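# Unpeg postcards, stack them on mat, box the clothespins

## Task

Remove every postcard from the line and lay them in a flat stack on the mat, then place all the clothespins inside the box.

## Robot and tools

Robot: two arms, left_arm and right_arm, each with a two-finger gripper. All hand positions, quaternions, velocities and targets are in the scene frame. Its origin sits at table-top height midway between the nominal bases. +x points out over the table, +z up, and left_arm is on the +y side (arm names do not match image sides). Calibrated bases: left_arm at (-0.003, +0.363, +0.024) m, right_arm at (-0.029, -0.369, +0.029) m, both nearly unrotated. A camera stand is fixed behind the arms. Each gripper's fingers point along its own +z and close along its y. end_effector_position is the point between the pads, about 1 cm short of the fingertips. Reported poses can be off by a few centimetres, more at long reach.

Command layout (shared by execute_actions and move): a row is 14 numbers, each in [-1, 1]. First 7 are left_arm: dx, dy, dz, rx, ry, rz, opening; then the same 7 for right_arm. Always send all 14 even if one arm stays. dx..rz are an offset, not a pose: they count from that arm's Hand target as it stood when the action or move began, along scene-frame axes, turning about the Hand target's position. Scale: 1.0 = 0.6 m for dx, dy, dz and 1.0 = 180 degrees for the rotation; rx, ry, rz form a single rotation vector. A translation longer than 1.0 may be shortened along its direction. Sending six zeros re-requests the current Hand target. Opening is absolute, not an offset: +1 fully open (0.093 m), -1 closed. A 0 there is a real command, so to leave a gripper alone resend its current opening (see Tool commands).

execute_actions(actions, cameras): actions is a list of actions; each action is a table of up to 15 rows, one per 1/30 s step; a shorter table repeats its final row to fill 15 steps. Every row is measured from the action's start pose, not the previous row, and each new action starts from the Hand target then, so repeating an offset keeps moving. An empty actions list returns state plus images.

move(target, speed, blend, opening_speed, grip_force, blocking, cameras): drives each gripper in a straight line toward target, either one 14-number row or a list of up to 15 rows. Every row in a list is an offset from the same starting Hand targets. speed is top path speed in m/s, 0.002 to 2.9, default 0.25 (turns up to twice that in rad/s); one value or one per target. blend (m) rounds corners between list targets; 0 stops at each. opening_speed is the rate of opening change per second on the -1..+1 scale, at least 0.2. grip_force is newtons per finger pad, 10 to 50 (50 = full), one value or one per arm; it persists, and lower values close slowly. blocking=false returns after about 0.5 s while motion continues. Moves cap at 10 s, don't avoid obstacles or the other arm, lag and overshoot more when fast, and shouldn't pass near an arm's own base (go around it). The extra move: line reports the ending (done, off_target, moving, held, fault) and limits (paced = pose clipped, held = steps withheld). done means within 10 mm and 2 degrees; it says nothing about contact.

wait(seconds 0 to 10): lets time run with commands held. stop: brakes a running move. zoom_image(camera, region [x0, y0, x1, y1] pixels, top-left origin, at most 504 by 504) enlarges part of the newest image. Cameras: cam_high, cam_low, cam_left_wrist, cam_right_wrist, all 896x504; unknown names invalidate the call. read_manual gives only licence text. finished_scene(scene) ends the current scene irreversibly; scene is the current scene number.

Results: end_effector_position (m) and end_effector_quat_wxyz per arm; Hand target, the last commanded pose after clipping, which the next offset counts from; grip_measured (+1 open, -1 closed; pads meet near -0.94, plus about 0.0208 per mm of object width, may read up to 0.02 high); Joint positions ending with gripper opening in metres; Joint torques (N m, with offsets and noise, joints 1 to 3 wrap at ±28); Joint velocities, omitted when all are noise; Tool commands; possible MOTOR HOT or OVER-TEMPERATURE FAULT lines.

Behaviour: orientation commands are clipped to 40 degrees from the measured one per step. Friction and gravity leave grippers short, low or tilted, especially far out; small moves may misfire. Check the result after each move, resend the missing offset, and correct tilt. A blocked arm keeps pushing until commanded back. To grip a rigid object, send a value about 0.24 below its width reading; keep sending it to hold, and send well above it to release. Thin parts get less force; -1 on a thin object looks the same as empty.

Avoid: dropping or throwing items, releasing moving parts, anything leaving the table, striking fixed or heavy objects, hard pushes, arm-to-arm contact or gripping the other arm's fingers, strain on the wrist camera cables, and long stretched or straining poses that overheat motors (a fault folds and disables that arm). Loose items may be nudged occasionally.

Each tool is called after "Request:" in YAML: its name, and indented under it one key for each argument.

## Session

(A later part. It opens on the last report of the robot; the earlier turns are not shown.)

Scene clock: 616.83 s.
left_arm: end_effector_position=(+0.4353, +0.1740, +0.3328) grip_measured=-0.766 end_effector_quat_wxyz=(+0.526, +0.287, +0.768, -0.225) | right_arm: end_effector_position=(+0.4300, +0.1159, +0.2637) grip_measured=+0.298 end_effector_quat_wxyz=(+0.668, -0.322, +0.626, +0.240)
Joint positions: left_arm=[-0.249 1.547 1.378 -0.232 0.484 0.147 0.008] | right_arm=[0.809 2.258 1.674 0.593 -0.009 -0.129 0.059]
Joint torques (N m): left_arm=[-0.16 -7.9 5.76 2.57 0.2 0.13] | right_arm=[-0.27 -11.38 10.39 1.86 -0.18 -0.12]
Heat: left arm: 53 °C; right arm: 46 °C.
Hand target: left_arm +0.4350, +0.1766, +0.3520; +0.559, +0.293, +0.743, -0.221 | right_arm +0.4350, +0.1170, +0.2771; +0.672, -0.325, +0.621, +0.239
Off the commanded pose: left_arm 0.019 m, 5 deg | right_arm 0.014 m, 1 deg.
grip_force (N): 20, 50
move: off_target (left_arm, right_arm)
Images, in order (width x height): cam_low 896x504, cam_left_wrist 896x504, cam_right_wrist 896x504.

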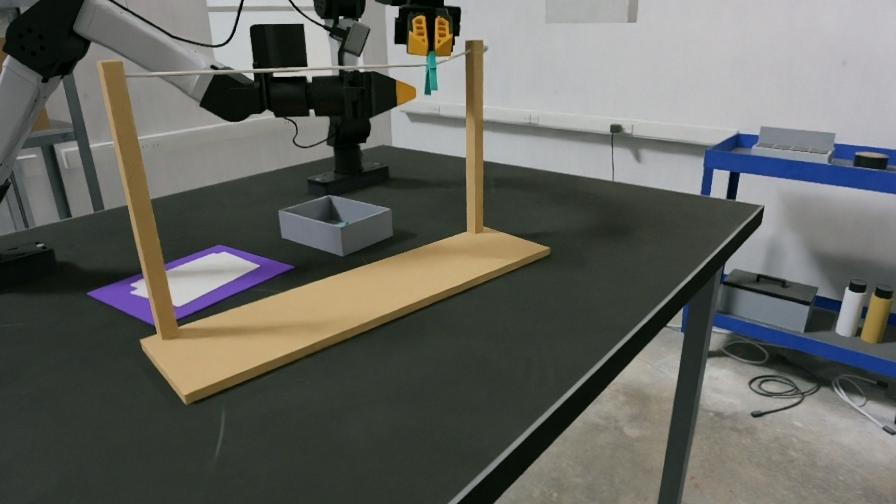

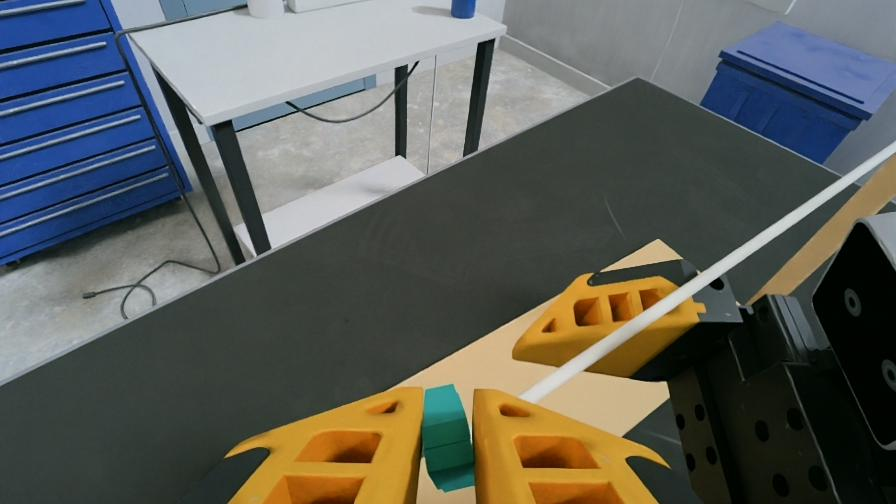

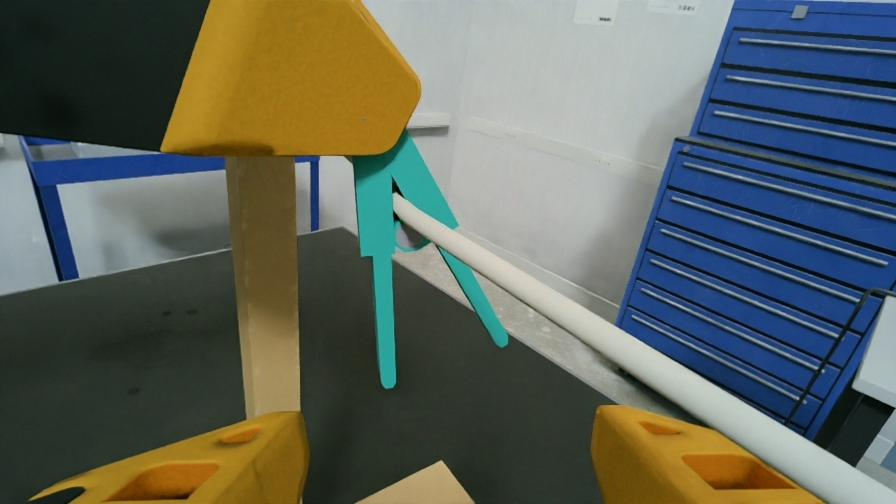

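Request:
move:
  target: [0,0,0,0,0,0,-1,0.033,0.048,0,0,0,0,0.2]
  speed: 0.05
  cameras: ["cam_low","cam_left_wrist","cam_right_wrist"]

Request:
zoom_image:
  camera: "cam_low"
  region: [340, 10, 500, 110]

Scene clock: 618.83 s.
left_arm: end_effector_position=(+0.4353, +0.1740, +0.3328) grip_measured=-0.766 end_effector_quat_wxyz=(+0.526, +0.287, +0.768, -0.225) | right_arm: end_effector_position=(+0.4545, +0.1417, +0.2628) grip_measured=+0.202 end_effector_quat_wxyz=(+0.668, -0.322, +0.626, +0.240)
Joint positions: left_arm=[-0.249 1.547 1.378 -0.232 0.484 0.147 0.008] | right_arm=[0.809 2.404 1.927 0.484 -0.009 -0.131 0.055]
Joint torques (N m): left_arm=[-0.12 -7.9 5.82 2.57 0.19 0.13] | right_arm=[0.58 -12.44 10.63 1.86 -0.06 -0.1]
Heat: left arm: 53 °C; right arm: 46 °C.
Hand target: left_arm +0.4350, +0.1766, +0.3520; +0.559, +0.293, +0.743, -0.221 | right_arm +0.4548, +0.1458, +0.2771; +0.672, -0.325, +0.621, +0.239
Off the commanded pose: left_arm 0.019 m, 5 deg | right_arm 0.015 m, 1 deg.
grip_force (N): 20, 50
move: off_target (left_arm, right_arm)
Images, in order (width x height): cam_low 896x504, cam_left_wrist 896x504, cam_right_wrist 896x504.

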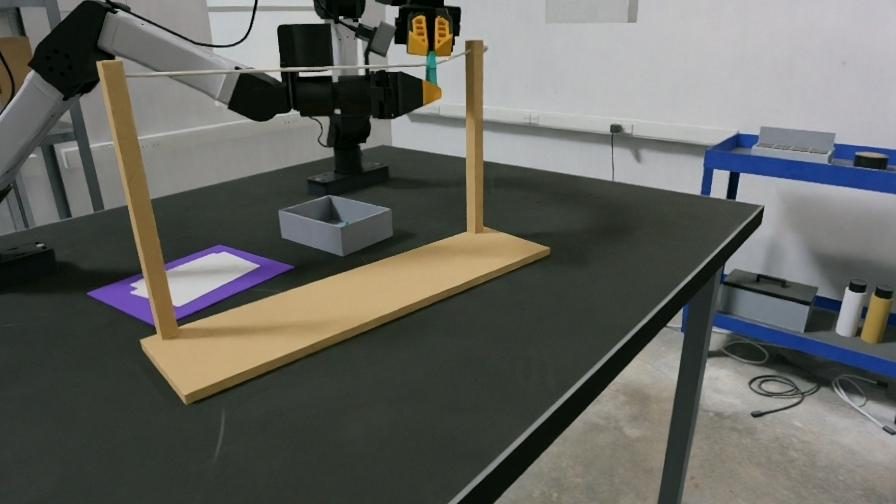

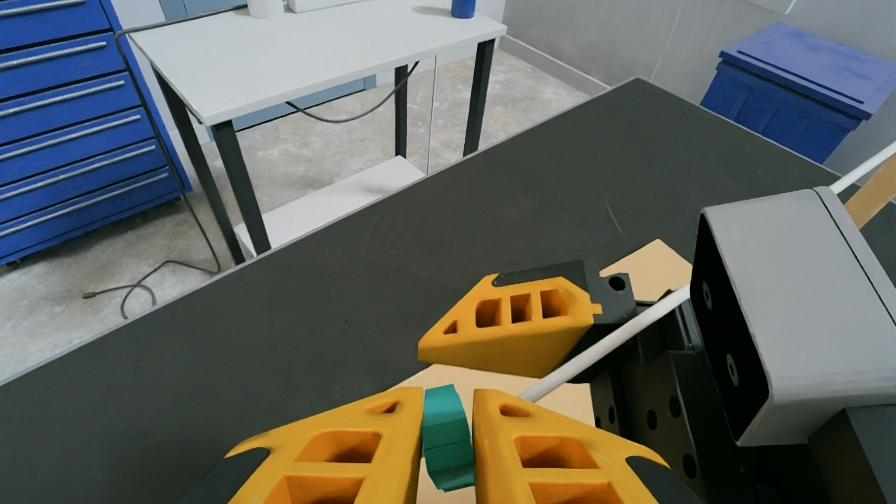

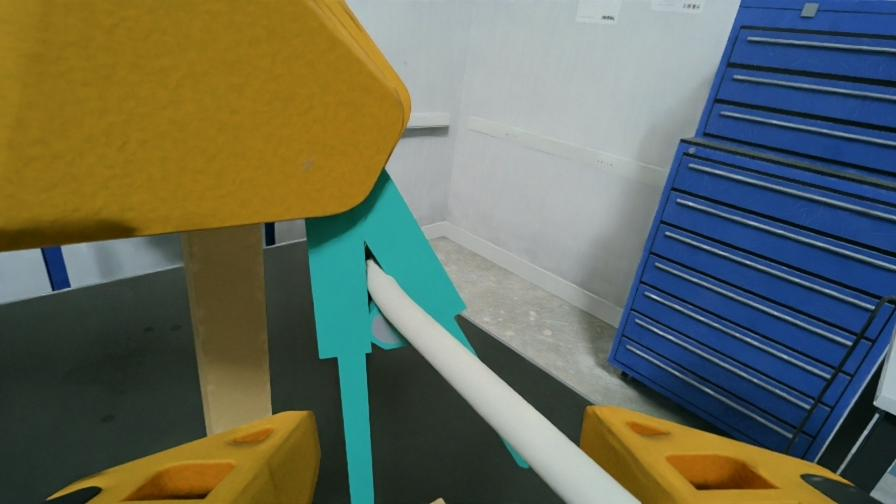

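Scaled by 3.150 from the camera's 896x504 image, which has a finer 1280x720 frame.

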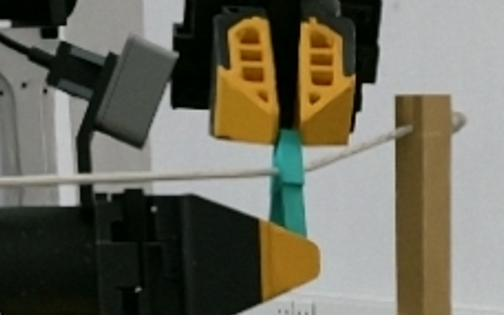

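Request:
move:
  target: [0,0,0,0,0,0,-1,0.012,0.025,-0.022,0,0,0,0.2]
  speed: 0.04
  cameras: ["cam_low","cam_left_wrist","cam_right_wrist"]

Request:
zoom_image:
  camera: "cam_low"
  region: [340, 10, 500, 110]

Scene clock: 620.43 s.
left_arm: end_effector_position=(+0.4353, +0.1740, +0.3328) grip_measured=-0.766 end_effector_quat_wxyz=(+0.526, +0.287, +0.768, -0.225) | right_arm: end_effector_position=(+0.4656, +0.1534, +0.2500) grip_measured=+0.202 end_effector_quat_wxyz=(+0.668, -0.322, +0.626, +0.240)
Joint positions: left_arm=[-0.249 1.547 1.378 -0.232 0.484 0.147 0.008] | right_arm=[0.809 2.493 2.036 0.466 -0.009 -0.131 0.055]
Joint torques (N m): left_arm=[-0.16 -7.92 5.81 2.56 0.19 0.14] | right_arm=[0.64 -12.98 10.56 1.86 0.03 -0.11]
Heat: left arm: 53 °C; right arm: 47 °C.
Hand target: left_arm +0.4350, +0.1766, +0.3520; +0.559, +0.293, +0.743, -0.221 | right_arm +0.4620, +0.1608, +0.2639; +0.672, -0.325, +0.621, +0.239
Off the commanded pose: left_arm 0.019 m, 5 deg | right_arm 0.016 m, 1 deg.
grip_force (N): 20, 50
move: off_target (left_arm, right_arm)
Images, in order (width x height): cam_low 896x504, cam_left_wrist 896x504, cam_right_wrist 896x504.

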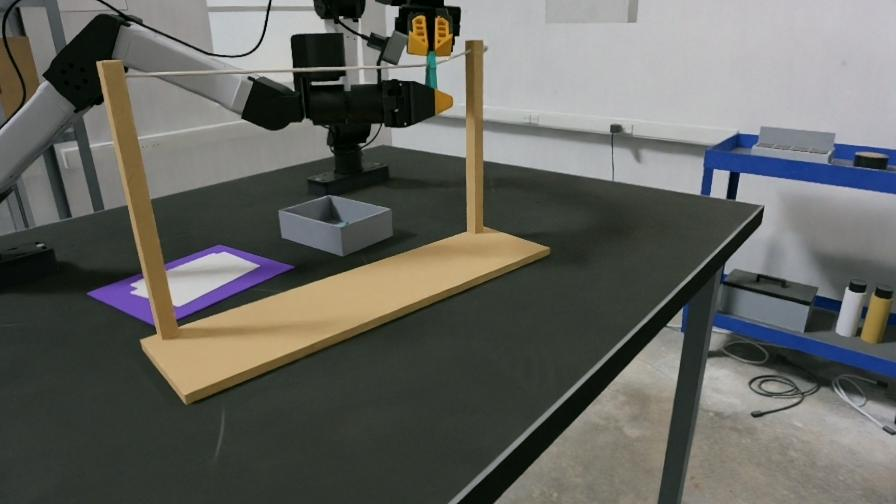

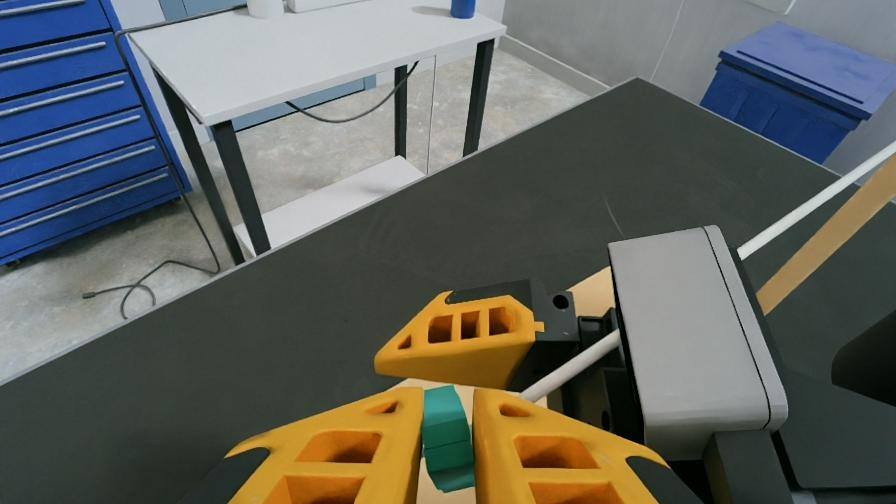

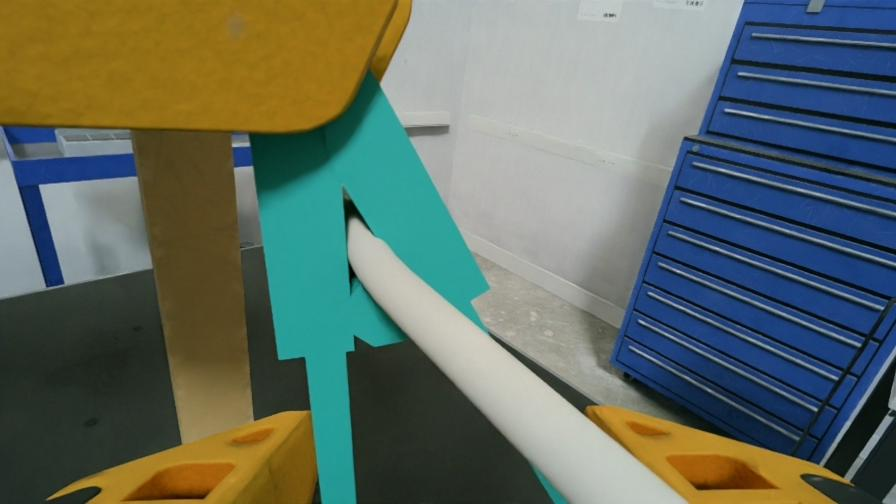

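Scaled by 3.150 from the camera's 896x504 image, which has a finer 1280x720 frame.

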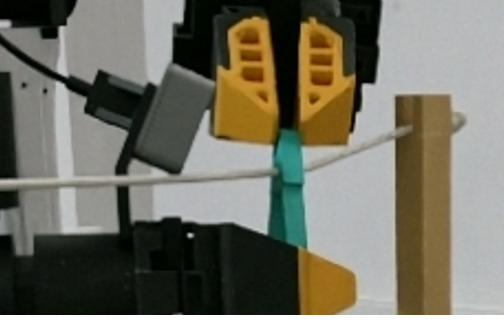

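Request:
move:
  target: [0,0,0,0,0,0,-1,-0.02,-0.024,0,0,0,0,0.2]
  speed: 0.05
  cameras: ["cam_low","cam_left_wrist","cam_right_wrist"]

Request:
zoom_image:
  camera: "cam_low"
  region: [340, 10, 500, 110]

Scene clock: 622.07 s.
left_arm: end_effector_position=(+0.4351, +0.1736, +0.3329) grip_measured=-0.780 end_effector_quat_wxyz=(+0.526, +0.288, +0.767, -0.228) | right_arm: end_effector_position=(+0.4511, +0.1539, +0.2283) grip_measured=+0.202 end_effector_quat_wxyz=(+0.648, -0.338, +0.641, +0.237)
Joint positions: left_arm=[-0.248 1.547 1.375 -0.226 0.492 0.147 0.008] | right_arm=[0.824 2.459 1.942 0.467 -0.009 -0.135 0.055]
Joint torques (N m): left_arm=[-0.2 -7.95 5.97 2.51 0.09 0.15] | right_arm=[0.27 -16.77 5.7 2.49 0 -0.07]
Heat: left arm: 52 °C; right arm: 48 °C.
Hand target: left_arm +0.4350, +0.1766, +0.3520; +0.559, +0.293, +0.743, -0.221 | right_arm +0.4500, +0.1464, +0.2639; +0.672, -0.325, +0.621, +0.239
Off the commanded pose: left_arm 0.019 m, 5 deg | right_arm 0.036 m, 4 deg.
grip_force (N): 20, 50
move: off_target (left_arm, right_arm)
Images, in order (width x height): cam_low 896x504, cam_left_wrist 896x504, cam_right_wrist 896x504.

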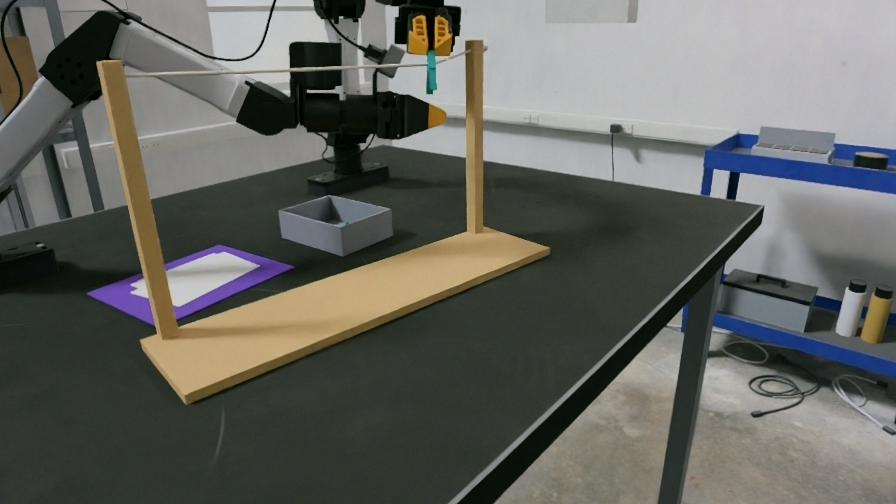

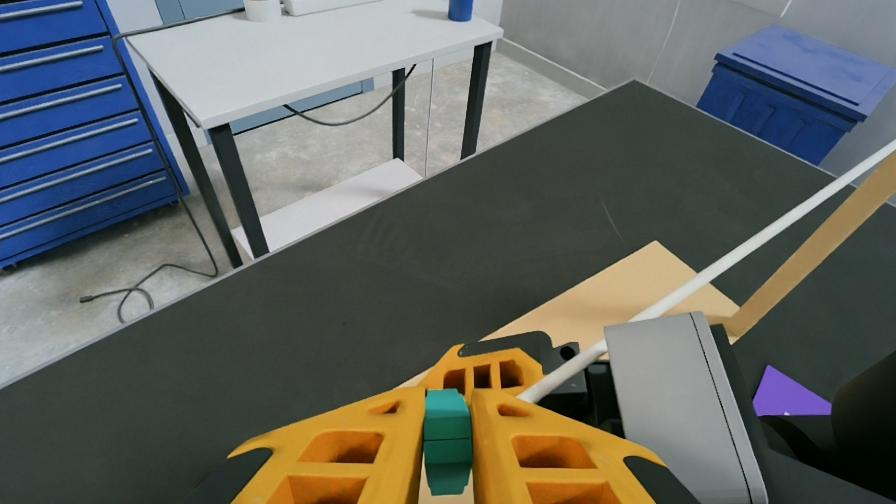

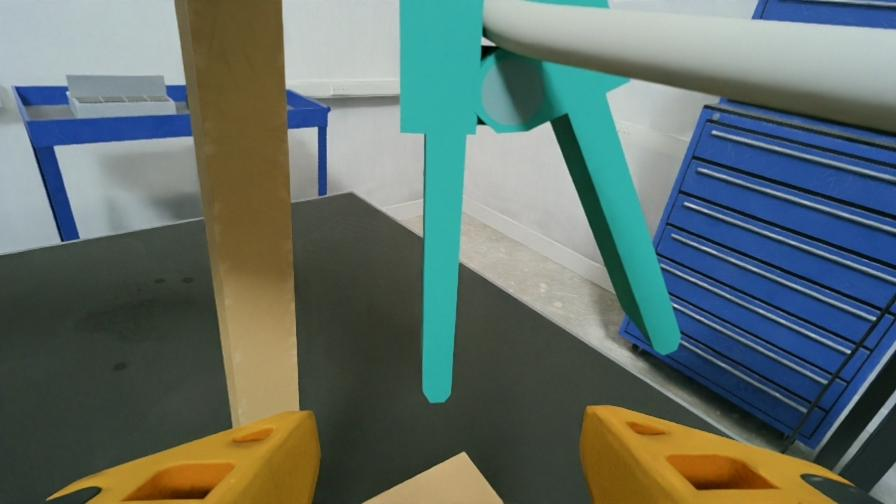

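Scaled by 3.150 from the camera's 896x504 image, which has a finer 1280x720 frame.

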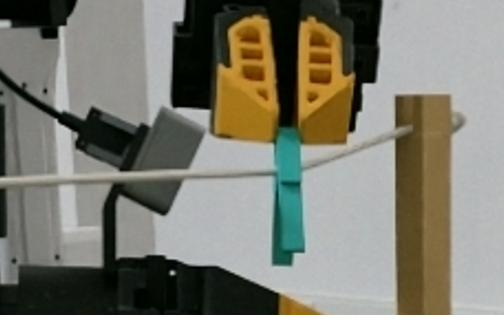

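Request:
move:
  target: [0,0,0,0,0,0,-1,0.007,-0.014,0.012,0,0,0,0.2]
  speed: 0.05
  cameras: ["cam_low","cam_left_wrist","cam_right_wrist"]

Request:
zoom_image:
  camera: "cam_low"
  region: [340, 10, 500, 110]

Scene clock: 623.40 s.
left_arm: end_effector_position=(+0.4352, +0.1736, +0.3332) grip_measured=-0.781 end_effector_quat_wxyz=(+0.527, +0.288, +0.766, -0.228) | right_arm: end_effector_position=(+0.4551, +0.1502, +0.2283) grip_measured=+0.202 end_effector_quat_wxyz=(+0.648, -0.335, +0.642, +0.234)
Joint positions: left_arm=[-0.248 1.547 1.375 -0.225 0.492 0.147 0.008] | right_arm=[0.816 2.459 1.942 0.467 -0.009 -0.135 0.055]
Joint torques (N m): left_arm=[-0.17 -7.94 5.93 2.51 0.1 0.12] | right_arm=[-0.28 -18.21 5.52 2.36 -0.15 -0.08]
Heat: left arm: 52 °C; right arm: 49 °C.
Hand target: left_arm +0.4350, +0.1766, +0.3520; +0.559, +0.293, +0.743, -0.221 | right_arm +0.4542, +0.1380, +0.2711; +0.672, -0.325, +0.621, +0.239
Off the commanded pose: left_arm 0.019 m, 5 deg | right_arm 0.045 m, 4 deg.
grip_force (N): 20, 50
move: off_target (left_arm, right_arm)
Images, in order (width x height): cam_low 896x504, cam_left_wrist 896x504, cam_right_wrist 896x504.

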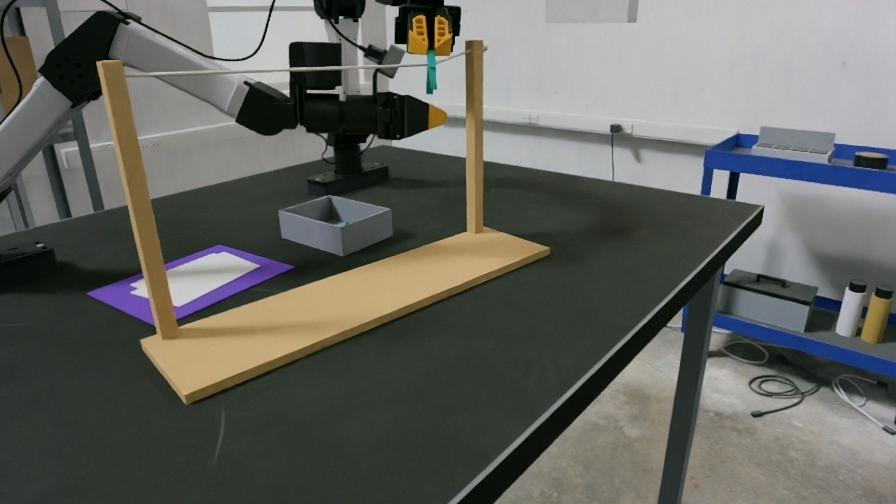

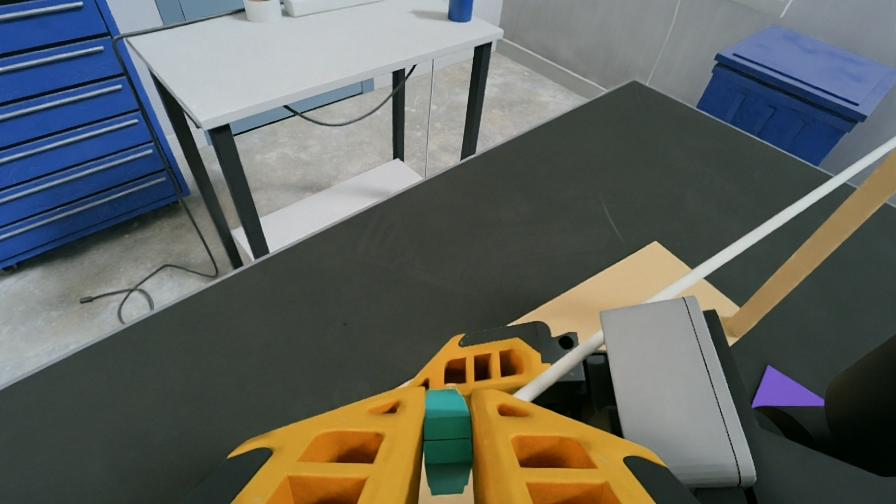

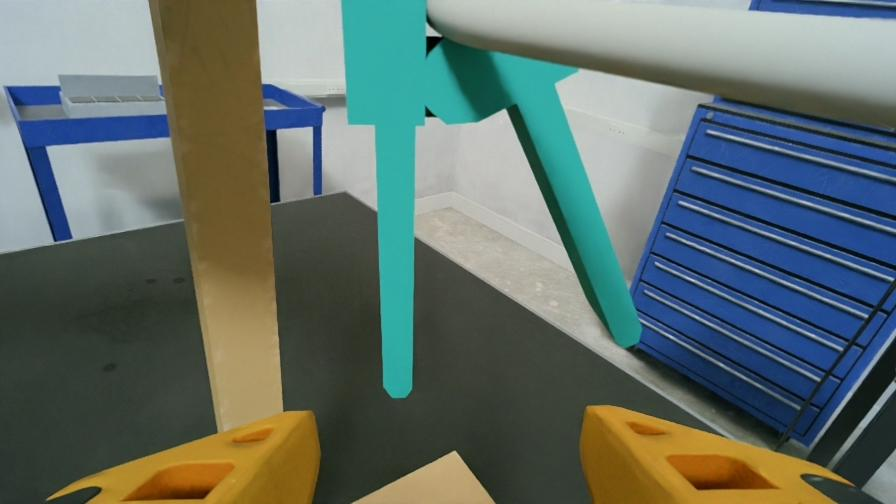

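Scaled by 3.150 from the camera's 896x504 image, which has a finer 1280x720 frame.

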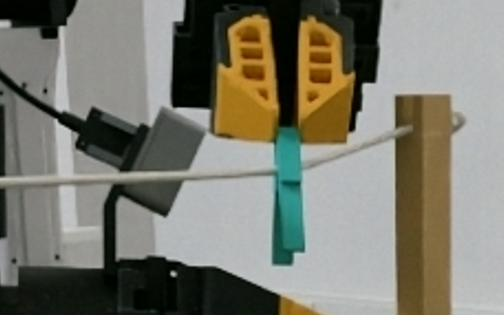

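Request:
move:
  target: [0,0,0,0,0,0,-1,0,-0.01,0.025,0,0,0,0.2]
  speed: 0.05
  cameras: ["cam_low","cam_left_wrist","cam_right_wrist"]

Request:
zoom_image:
  camera: "cam_low"
  region: [340, 10, 500, 110]

Scene clock: 625.13 s.
left_arm: end_effector_position=(+0.4352, +0.1736, +0.3332) grip_measured=-0.781 end_effector_quat_wxyz=(+0.527, +0.288, +0.766, -0.228) | right_arm: end_effector_position=(+0.4628, +0.1366, +0.2556) grip_measured=+0.202 end_effector_quat_wxyz=(+0.664, -0.323, +0.633, +0.232)
Joint positions: left_arm=[-0.248 1.547 1.375 -0.225 0.492 0.147 0.008] | right_arm=[0.795 2.416 1.937 0.467 -0.011 -0.135 0.055]
Joint torques (N m): left_arm=[-0.17 -7.92 5.9 2.5 0.11 0.13] | right_arm=[-0.24 -17.29 5.71 2.02 -0.19 -0.08]
Heat: left arm: 52 °C; right arm: 50 °C.
Hand target: left_arm +0.4350, +0.1766, +0.3520; +0.559, +0.293, +0.743, -0.221 | right_arm +0.4542, +0.1320, +0.2861; +0.672, -0.325, +0.621, +0.239
Off the commanded pose: left_arm 0.019 m, 5 deg | right_arm 0.032 m, 2 deg.
grip_force (N): 20, 50
move: off_target (left_arm, right_arm)
Images, in order (width x height): cam_low 896x504, cam_left_wrist 896x504, cam_right_wrist 896x504.

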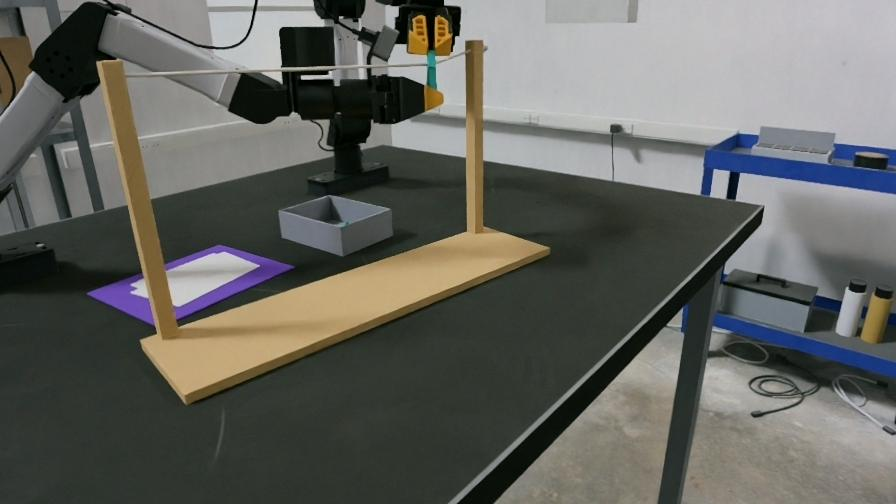

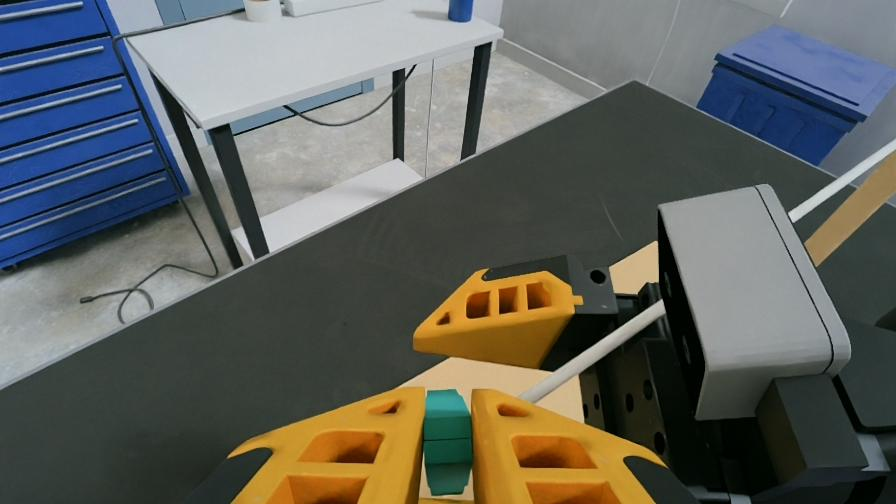

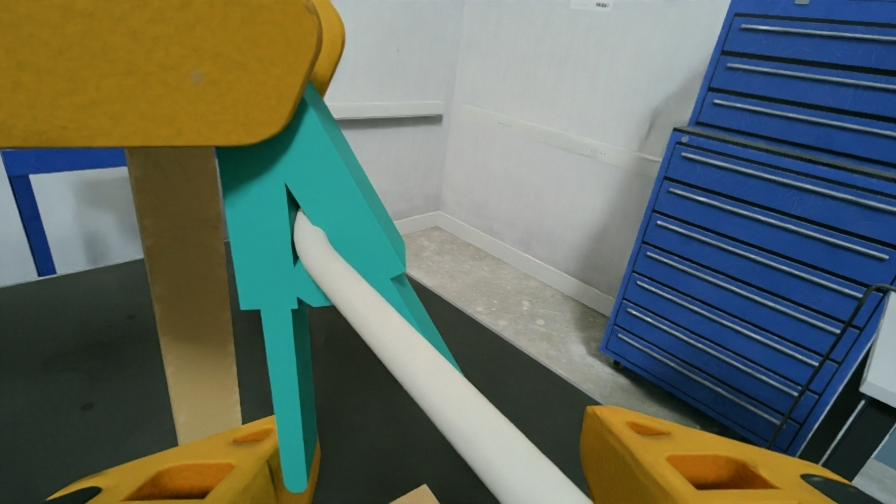

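Scaled by 3.150 from the camera's 896x504 image, which has a finer 1280x720 frame.

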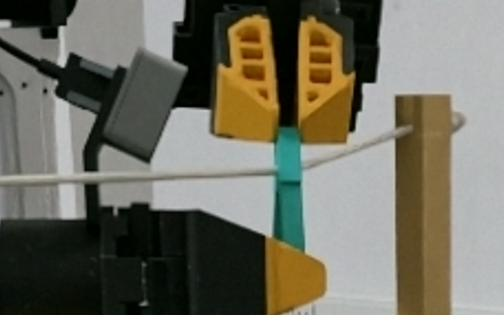

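Request:
move:
  target:
    - [0,0,0,0,0,0,-1,-0.014,-0.015,0,0,0,0,0.2]
    - [0,0,0,0,0,0,-1,-0.028,-0.002,0,0,0,0,0.2]
    - [0,0,0,0,0,0,-1,-0.015,0.013,0,0,0,0,0.2]
  speed: 0.05
  cameras: ["cam_low","cam_left_wrist","cam_right_wrist"]

Request:
zoom_image:
  camera: "cam_low"
  region: [340, 10, 500, 110]

Scene clock: 627.67 s.
left_arm: end_effector_position=(+0.4352, +0.1736, +0.3332) grip_measured=-0.781 end_effector_quat_wxyz=(+0.527, +0.288, +0.766, -0.228) | right_arm: end_effector_position=(+0.4418, +0.1406, +0.2507) grip_measured=+0.202 end_effector_quat_wxyz=(+0.650, -0.337, +0.638, +0.238)
Joint positions: left_arm=[-0.248 1.547 1.375 -0.225 0.492 0.147 0.008] | right_arm=[0.819 2.364 1.855 0.467 -0.015 -0.135 0.055]
Joint torques (N m): left_arm=[-0.17 -7.91 5.93 2.51 0.11 0.13] | right_arm=[0.53 -14 10.55 2.13 0.06 -0.07]
Heat: left arm: 52 °C; right arm: 51 °C.
Hand target: left_arm +0.4350, +0.1766, +0.3520; +0.559, +0.293, +0.743, -0.221 | right_arm +0.4452, +0.1398, +0.2861; +0.672, -0.325, +0.621, +0.239
Off the commanded pose: left_arm 0.019 m, 5 deg | right_arm 0.036 m, 3 deg.
grip_force (N): 20, 50
move: off_target (left_arm, right_arm)
Images, in order (width x height): cam_low 896x504, cam_left_wrist 896x504, cam_right_wrist 896x504.

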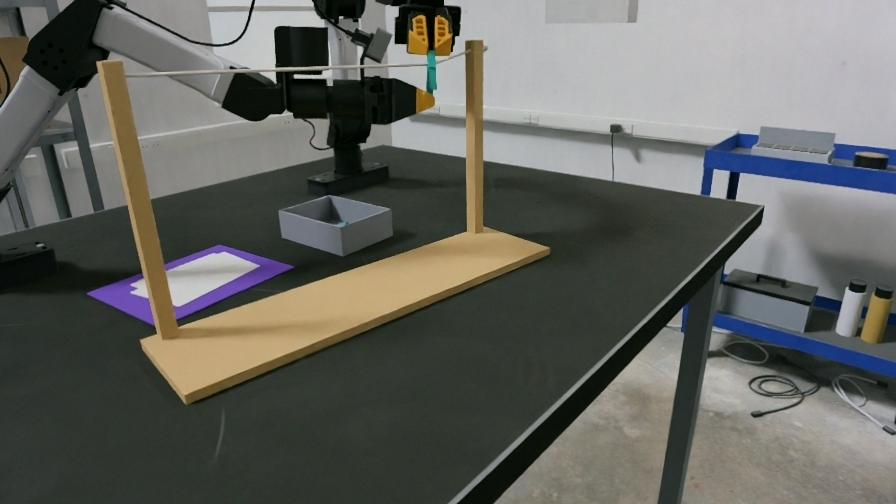

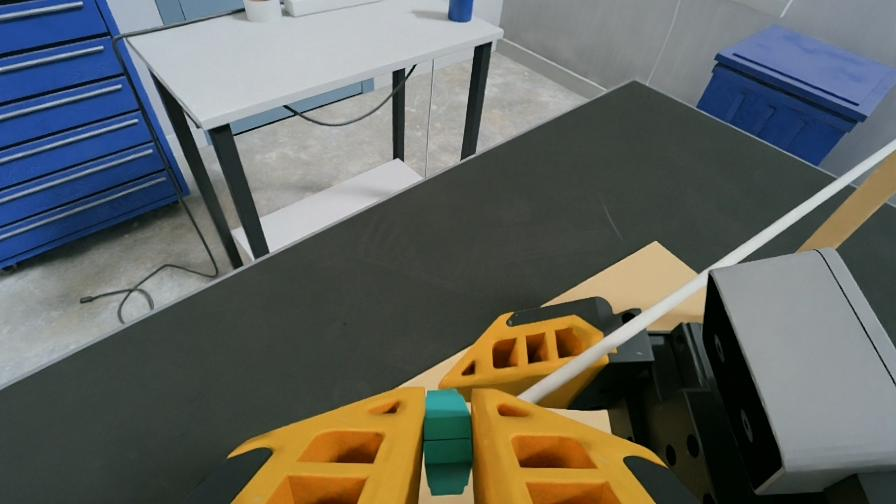

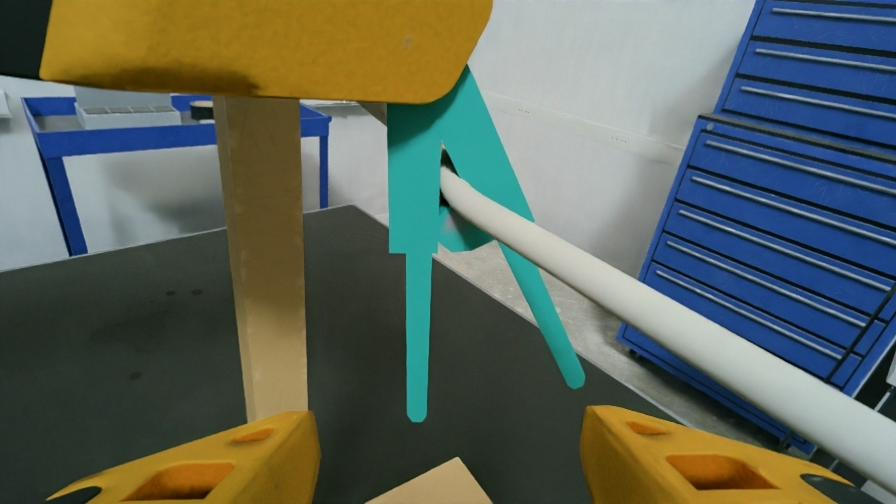

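Scaled by 3.150 from the camera's 896x504 image, which has a finer 1280x720 frame.

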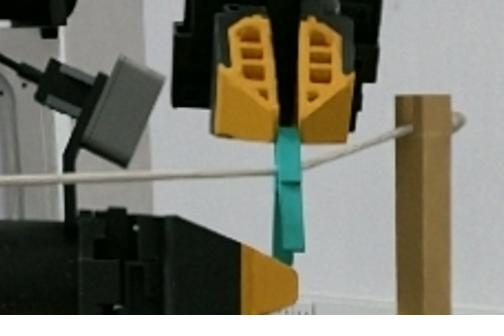

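Request:
move:
  target: [0,0,0,0,0,0,-1,0.03,0.015,0.0,0,0,0,0.2]
  speed: 0.05
  cameras: ["cam_low","cam_left_wrist","cam_right_wrist"]

Request:
zoom_image:
  camera: "cam_low"
  region: [340, 10, 500, 110]

Scene clock: 629.27 s.
left_arm: end_effector_position=(+0.4359, +0.1734, +0.3348) grip_measured=-0.781 end_effector_quat_wxyz=(+0.530, +0.289, +0.764, -0.228) | right_arm: end_effector_position=(+0.4584, +0.1502, +0.2698) grip_measured=+0.202 end_effector_quat_wxyz=(+0.667, -0.325, +0.626, +0.239)
Joint positions: left_arm=[-0.248 1.547 1.375 -0.217 0.492 0.147 0.008] | right_arm=[0.813 2.438 2.019 0.423 -0.008 -0.135 0.055]
Joint torques (N m): left_arm=[-0.2 -7.84 5.91 2.44 0.1 0.11] | right_arm=[-0.29 -12.89 10.67 1.86 -0.08 -0.08]
Heat: left arm: 52 °C; right arm: 51 °C.
Hand target: left_arm +0.4350, +0.1766, +0.3520; +0.559, +0.293, +0.743, -0.221 | right_arm +0.4632, +0.1488, +0.2861; +0.672, -0.325, +0.621, +0.239
Off the commanded pose: left_arm 0.018 m, 4 deg | right_arm 0.017 m, 1 deg.
grip_force (N): 20, 50
move: off_target (left_arm, right_arm)
Images, in order (width x height): cam_low 896x504, cam_left_wrist 896x504, cam_right_wrist 896x504.

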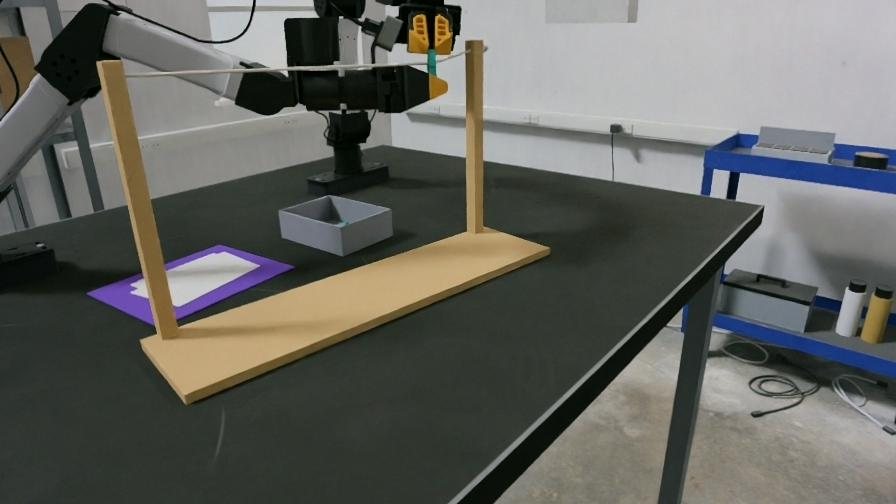

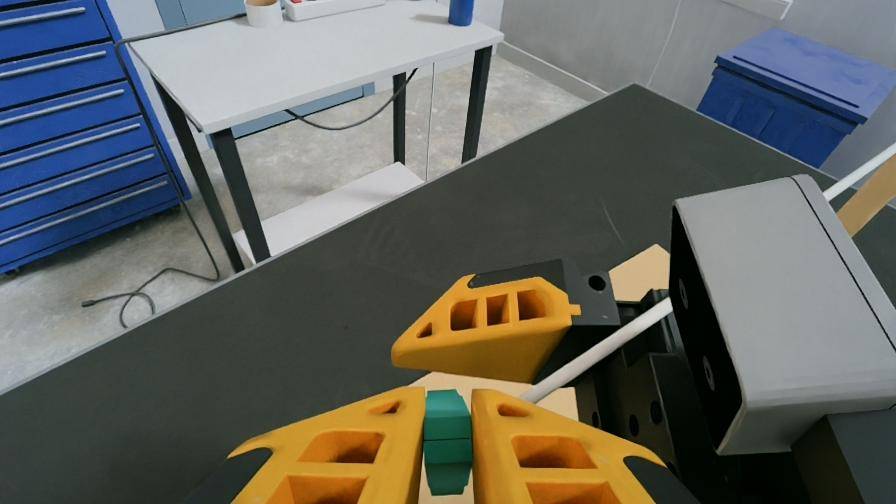

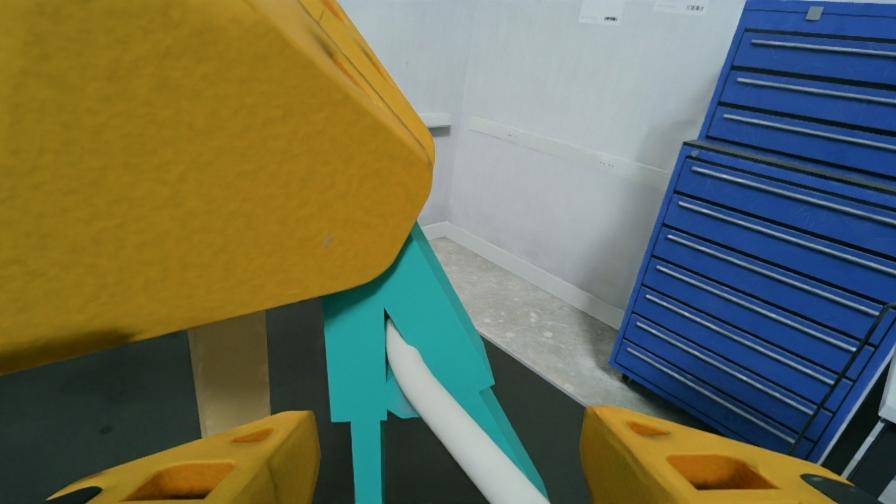

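Scaled by 3.150 from the camera's 896x504 image, which has a finer 1280x720 frame.

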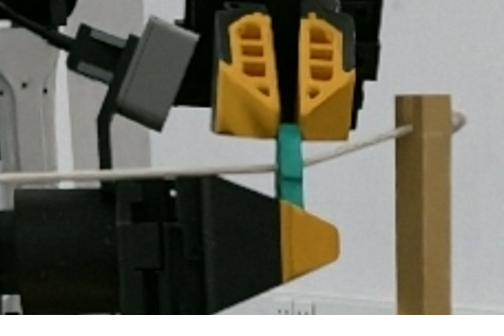

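Request:
move:
  target: [0,0,0,0,0,0,-1,0,0,-0.025,0,0,0,0.2]
  speed: 0.05
  cameras: ["cam_low","cam_left_wrist","cam_right_wrist"]

Request:
zoom_image:
  camera: "cam_low"
  region: [340, 10, 500, 110]

Scene clock: 630.60 s.
left_arm: end_effector_position=(+0.4359, +0.1734, +0.3348) grip_measured=-0.781 end_effector_quat_wxyz=(+0.530, +0.289, +0.764, -0.228) | right_arm: end_effector_position=(+0.4596, +0.1514, +0.2602) grip_measured=+0.202 end_effector_quat_wxyz=(+0.662, -0.328, +0.630, +0.237)
Joint positions: left_arm=[-0.248 1.547 1.375 -0.217 0.492 0.147 0.008] | right_arm=[0.813 2.451 2.019 0.423 -0.008 -0.135 0.055]
Joint torques (N m): left_arm=[-0.18 -7.87 5.93 2.45 0.11 0.13] | right_arm=[-0.28 -12.83 7.77 2.31 -0.1 -0.08]
Heat: left arm: 52 °C; right arm: 51 °C.
Hand target: left_arm +0.4350, +0.1766, +0.3520; +0.559, +0.293, +0.743, -0.221 | right_arm +0.4632, +0.1488, +0.2711; +0.672, -0.325, +0.621, +0.239
Off the commanded pose: left_arm 0.018 m, 4 deg | right_arm 0.012 m, 2 deg.
grip_force (N): 20, 50
move: off_target (left_arm, right_arm)
Images, in order (width x height): cam_low 896x504, cam_left_wrist 896x504, cam_right_wrist 896x504.

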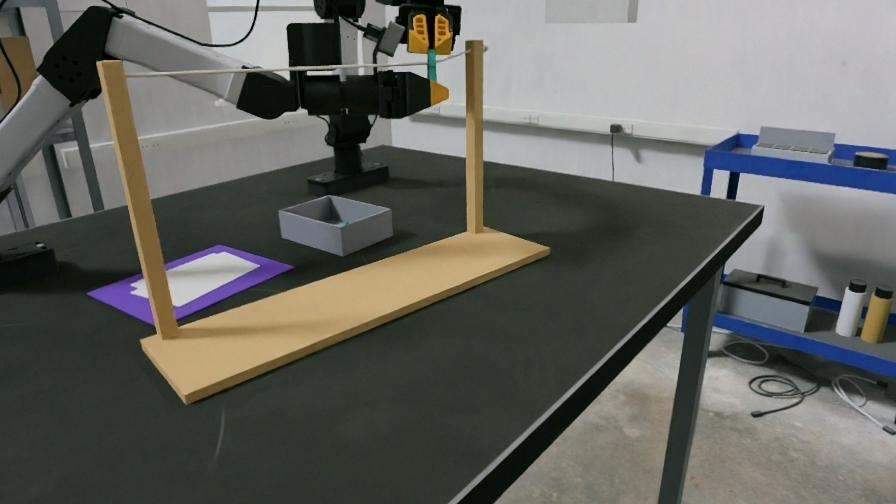

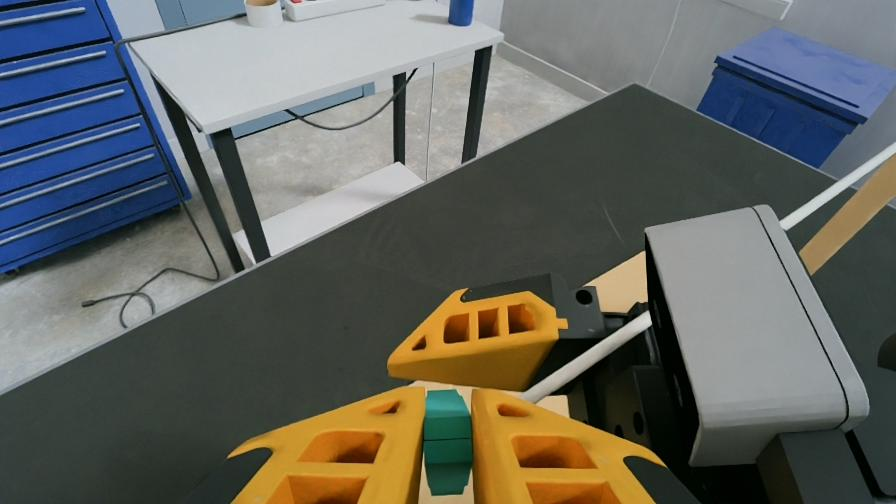

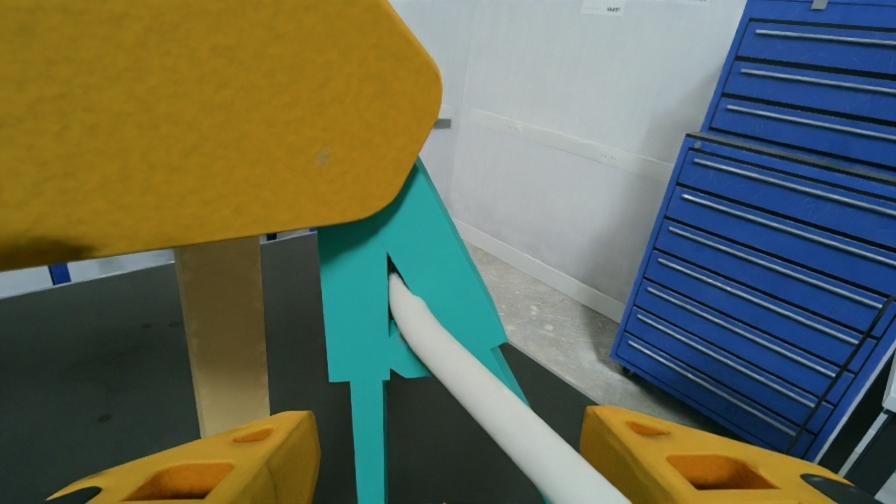

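Scaled by 3.150 from the camera's 896x504 image, which has a finer 1280x720 frame.

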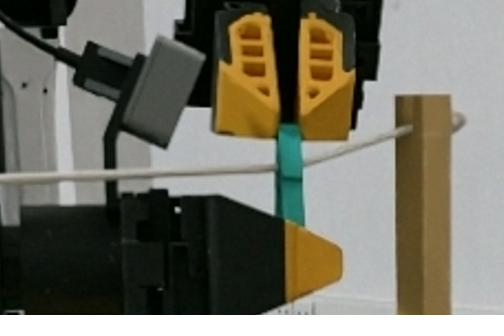

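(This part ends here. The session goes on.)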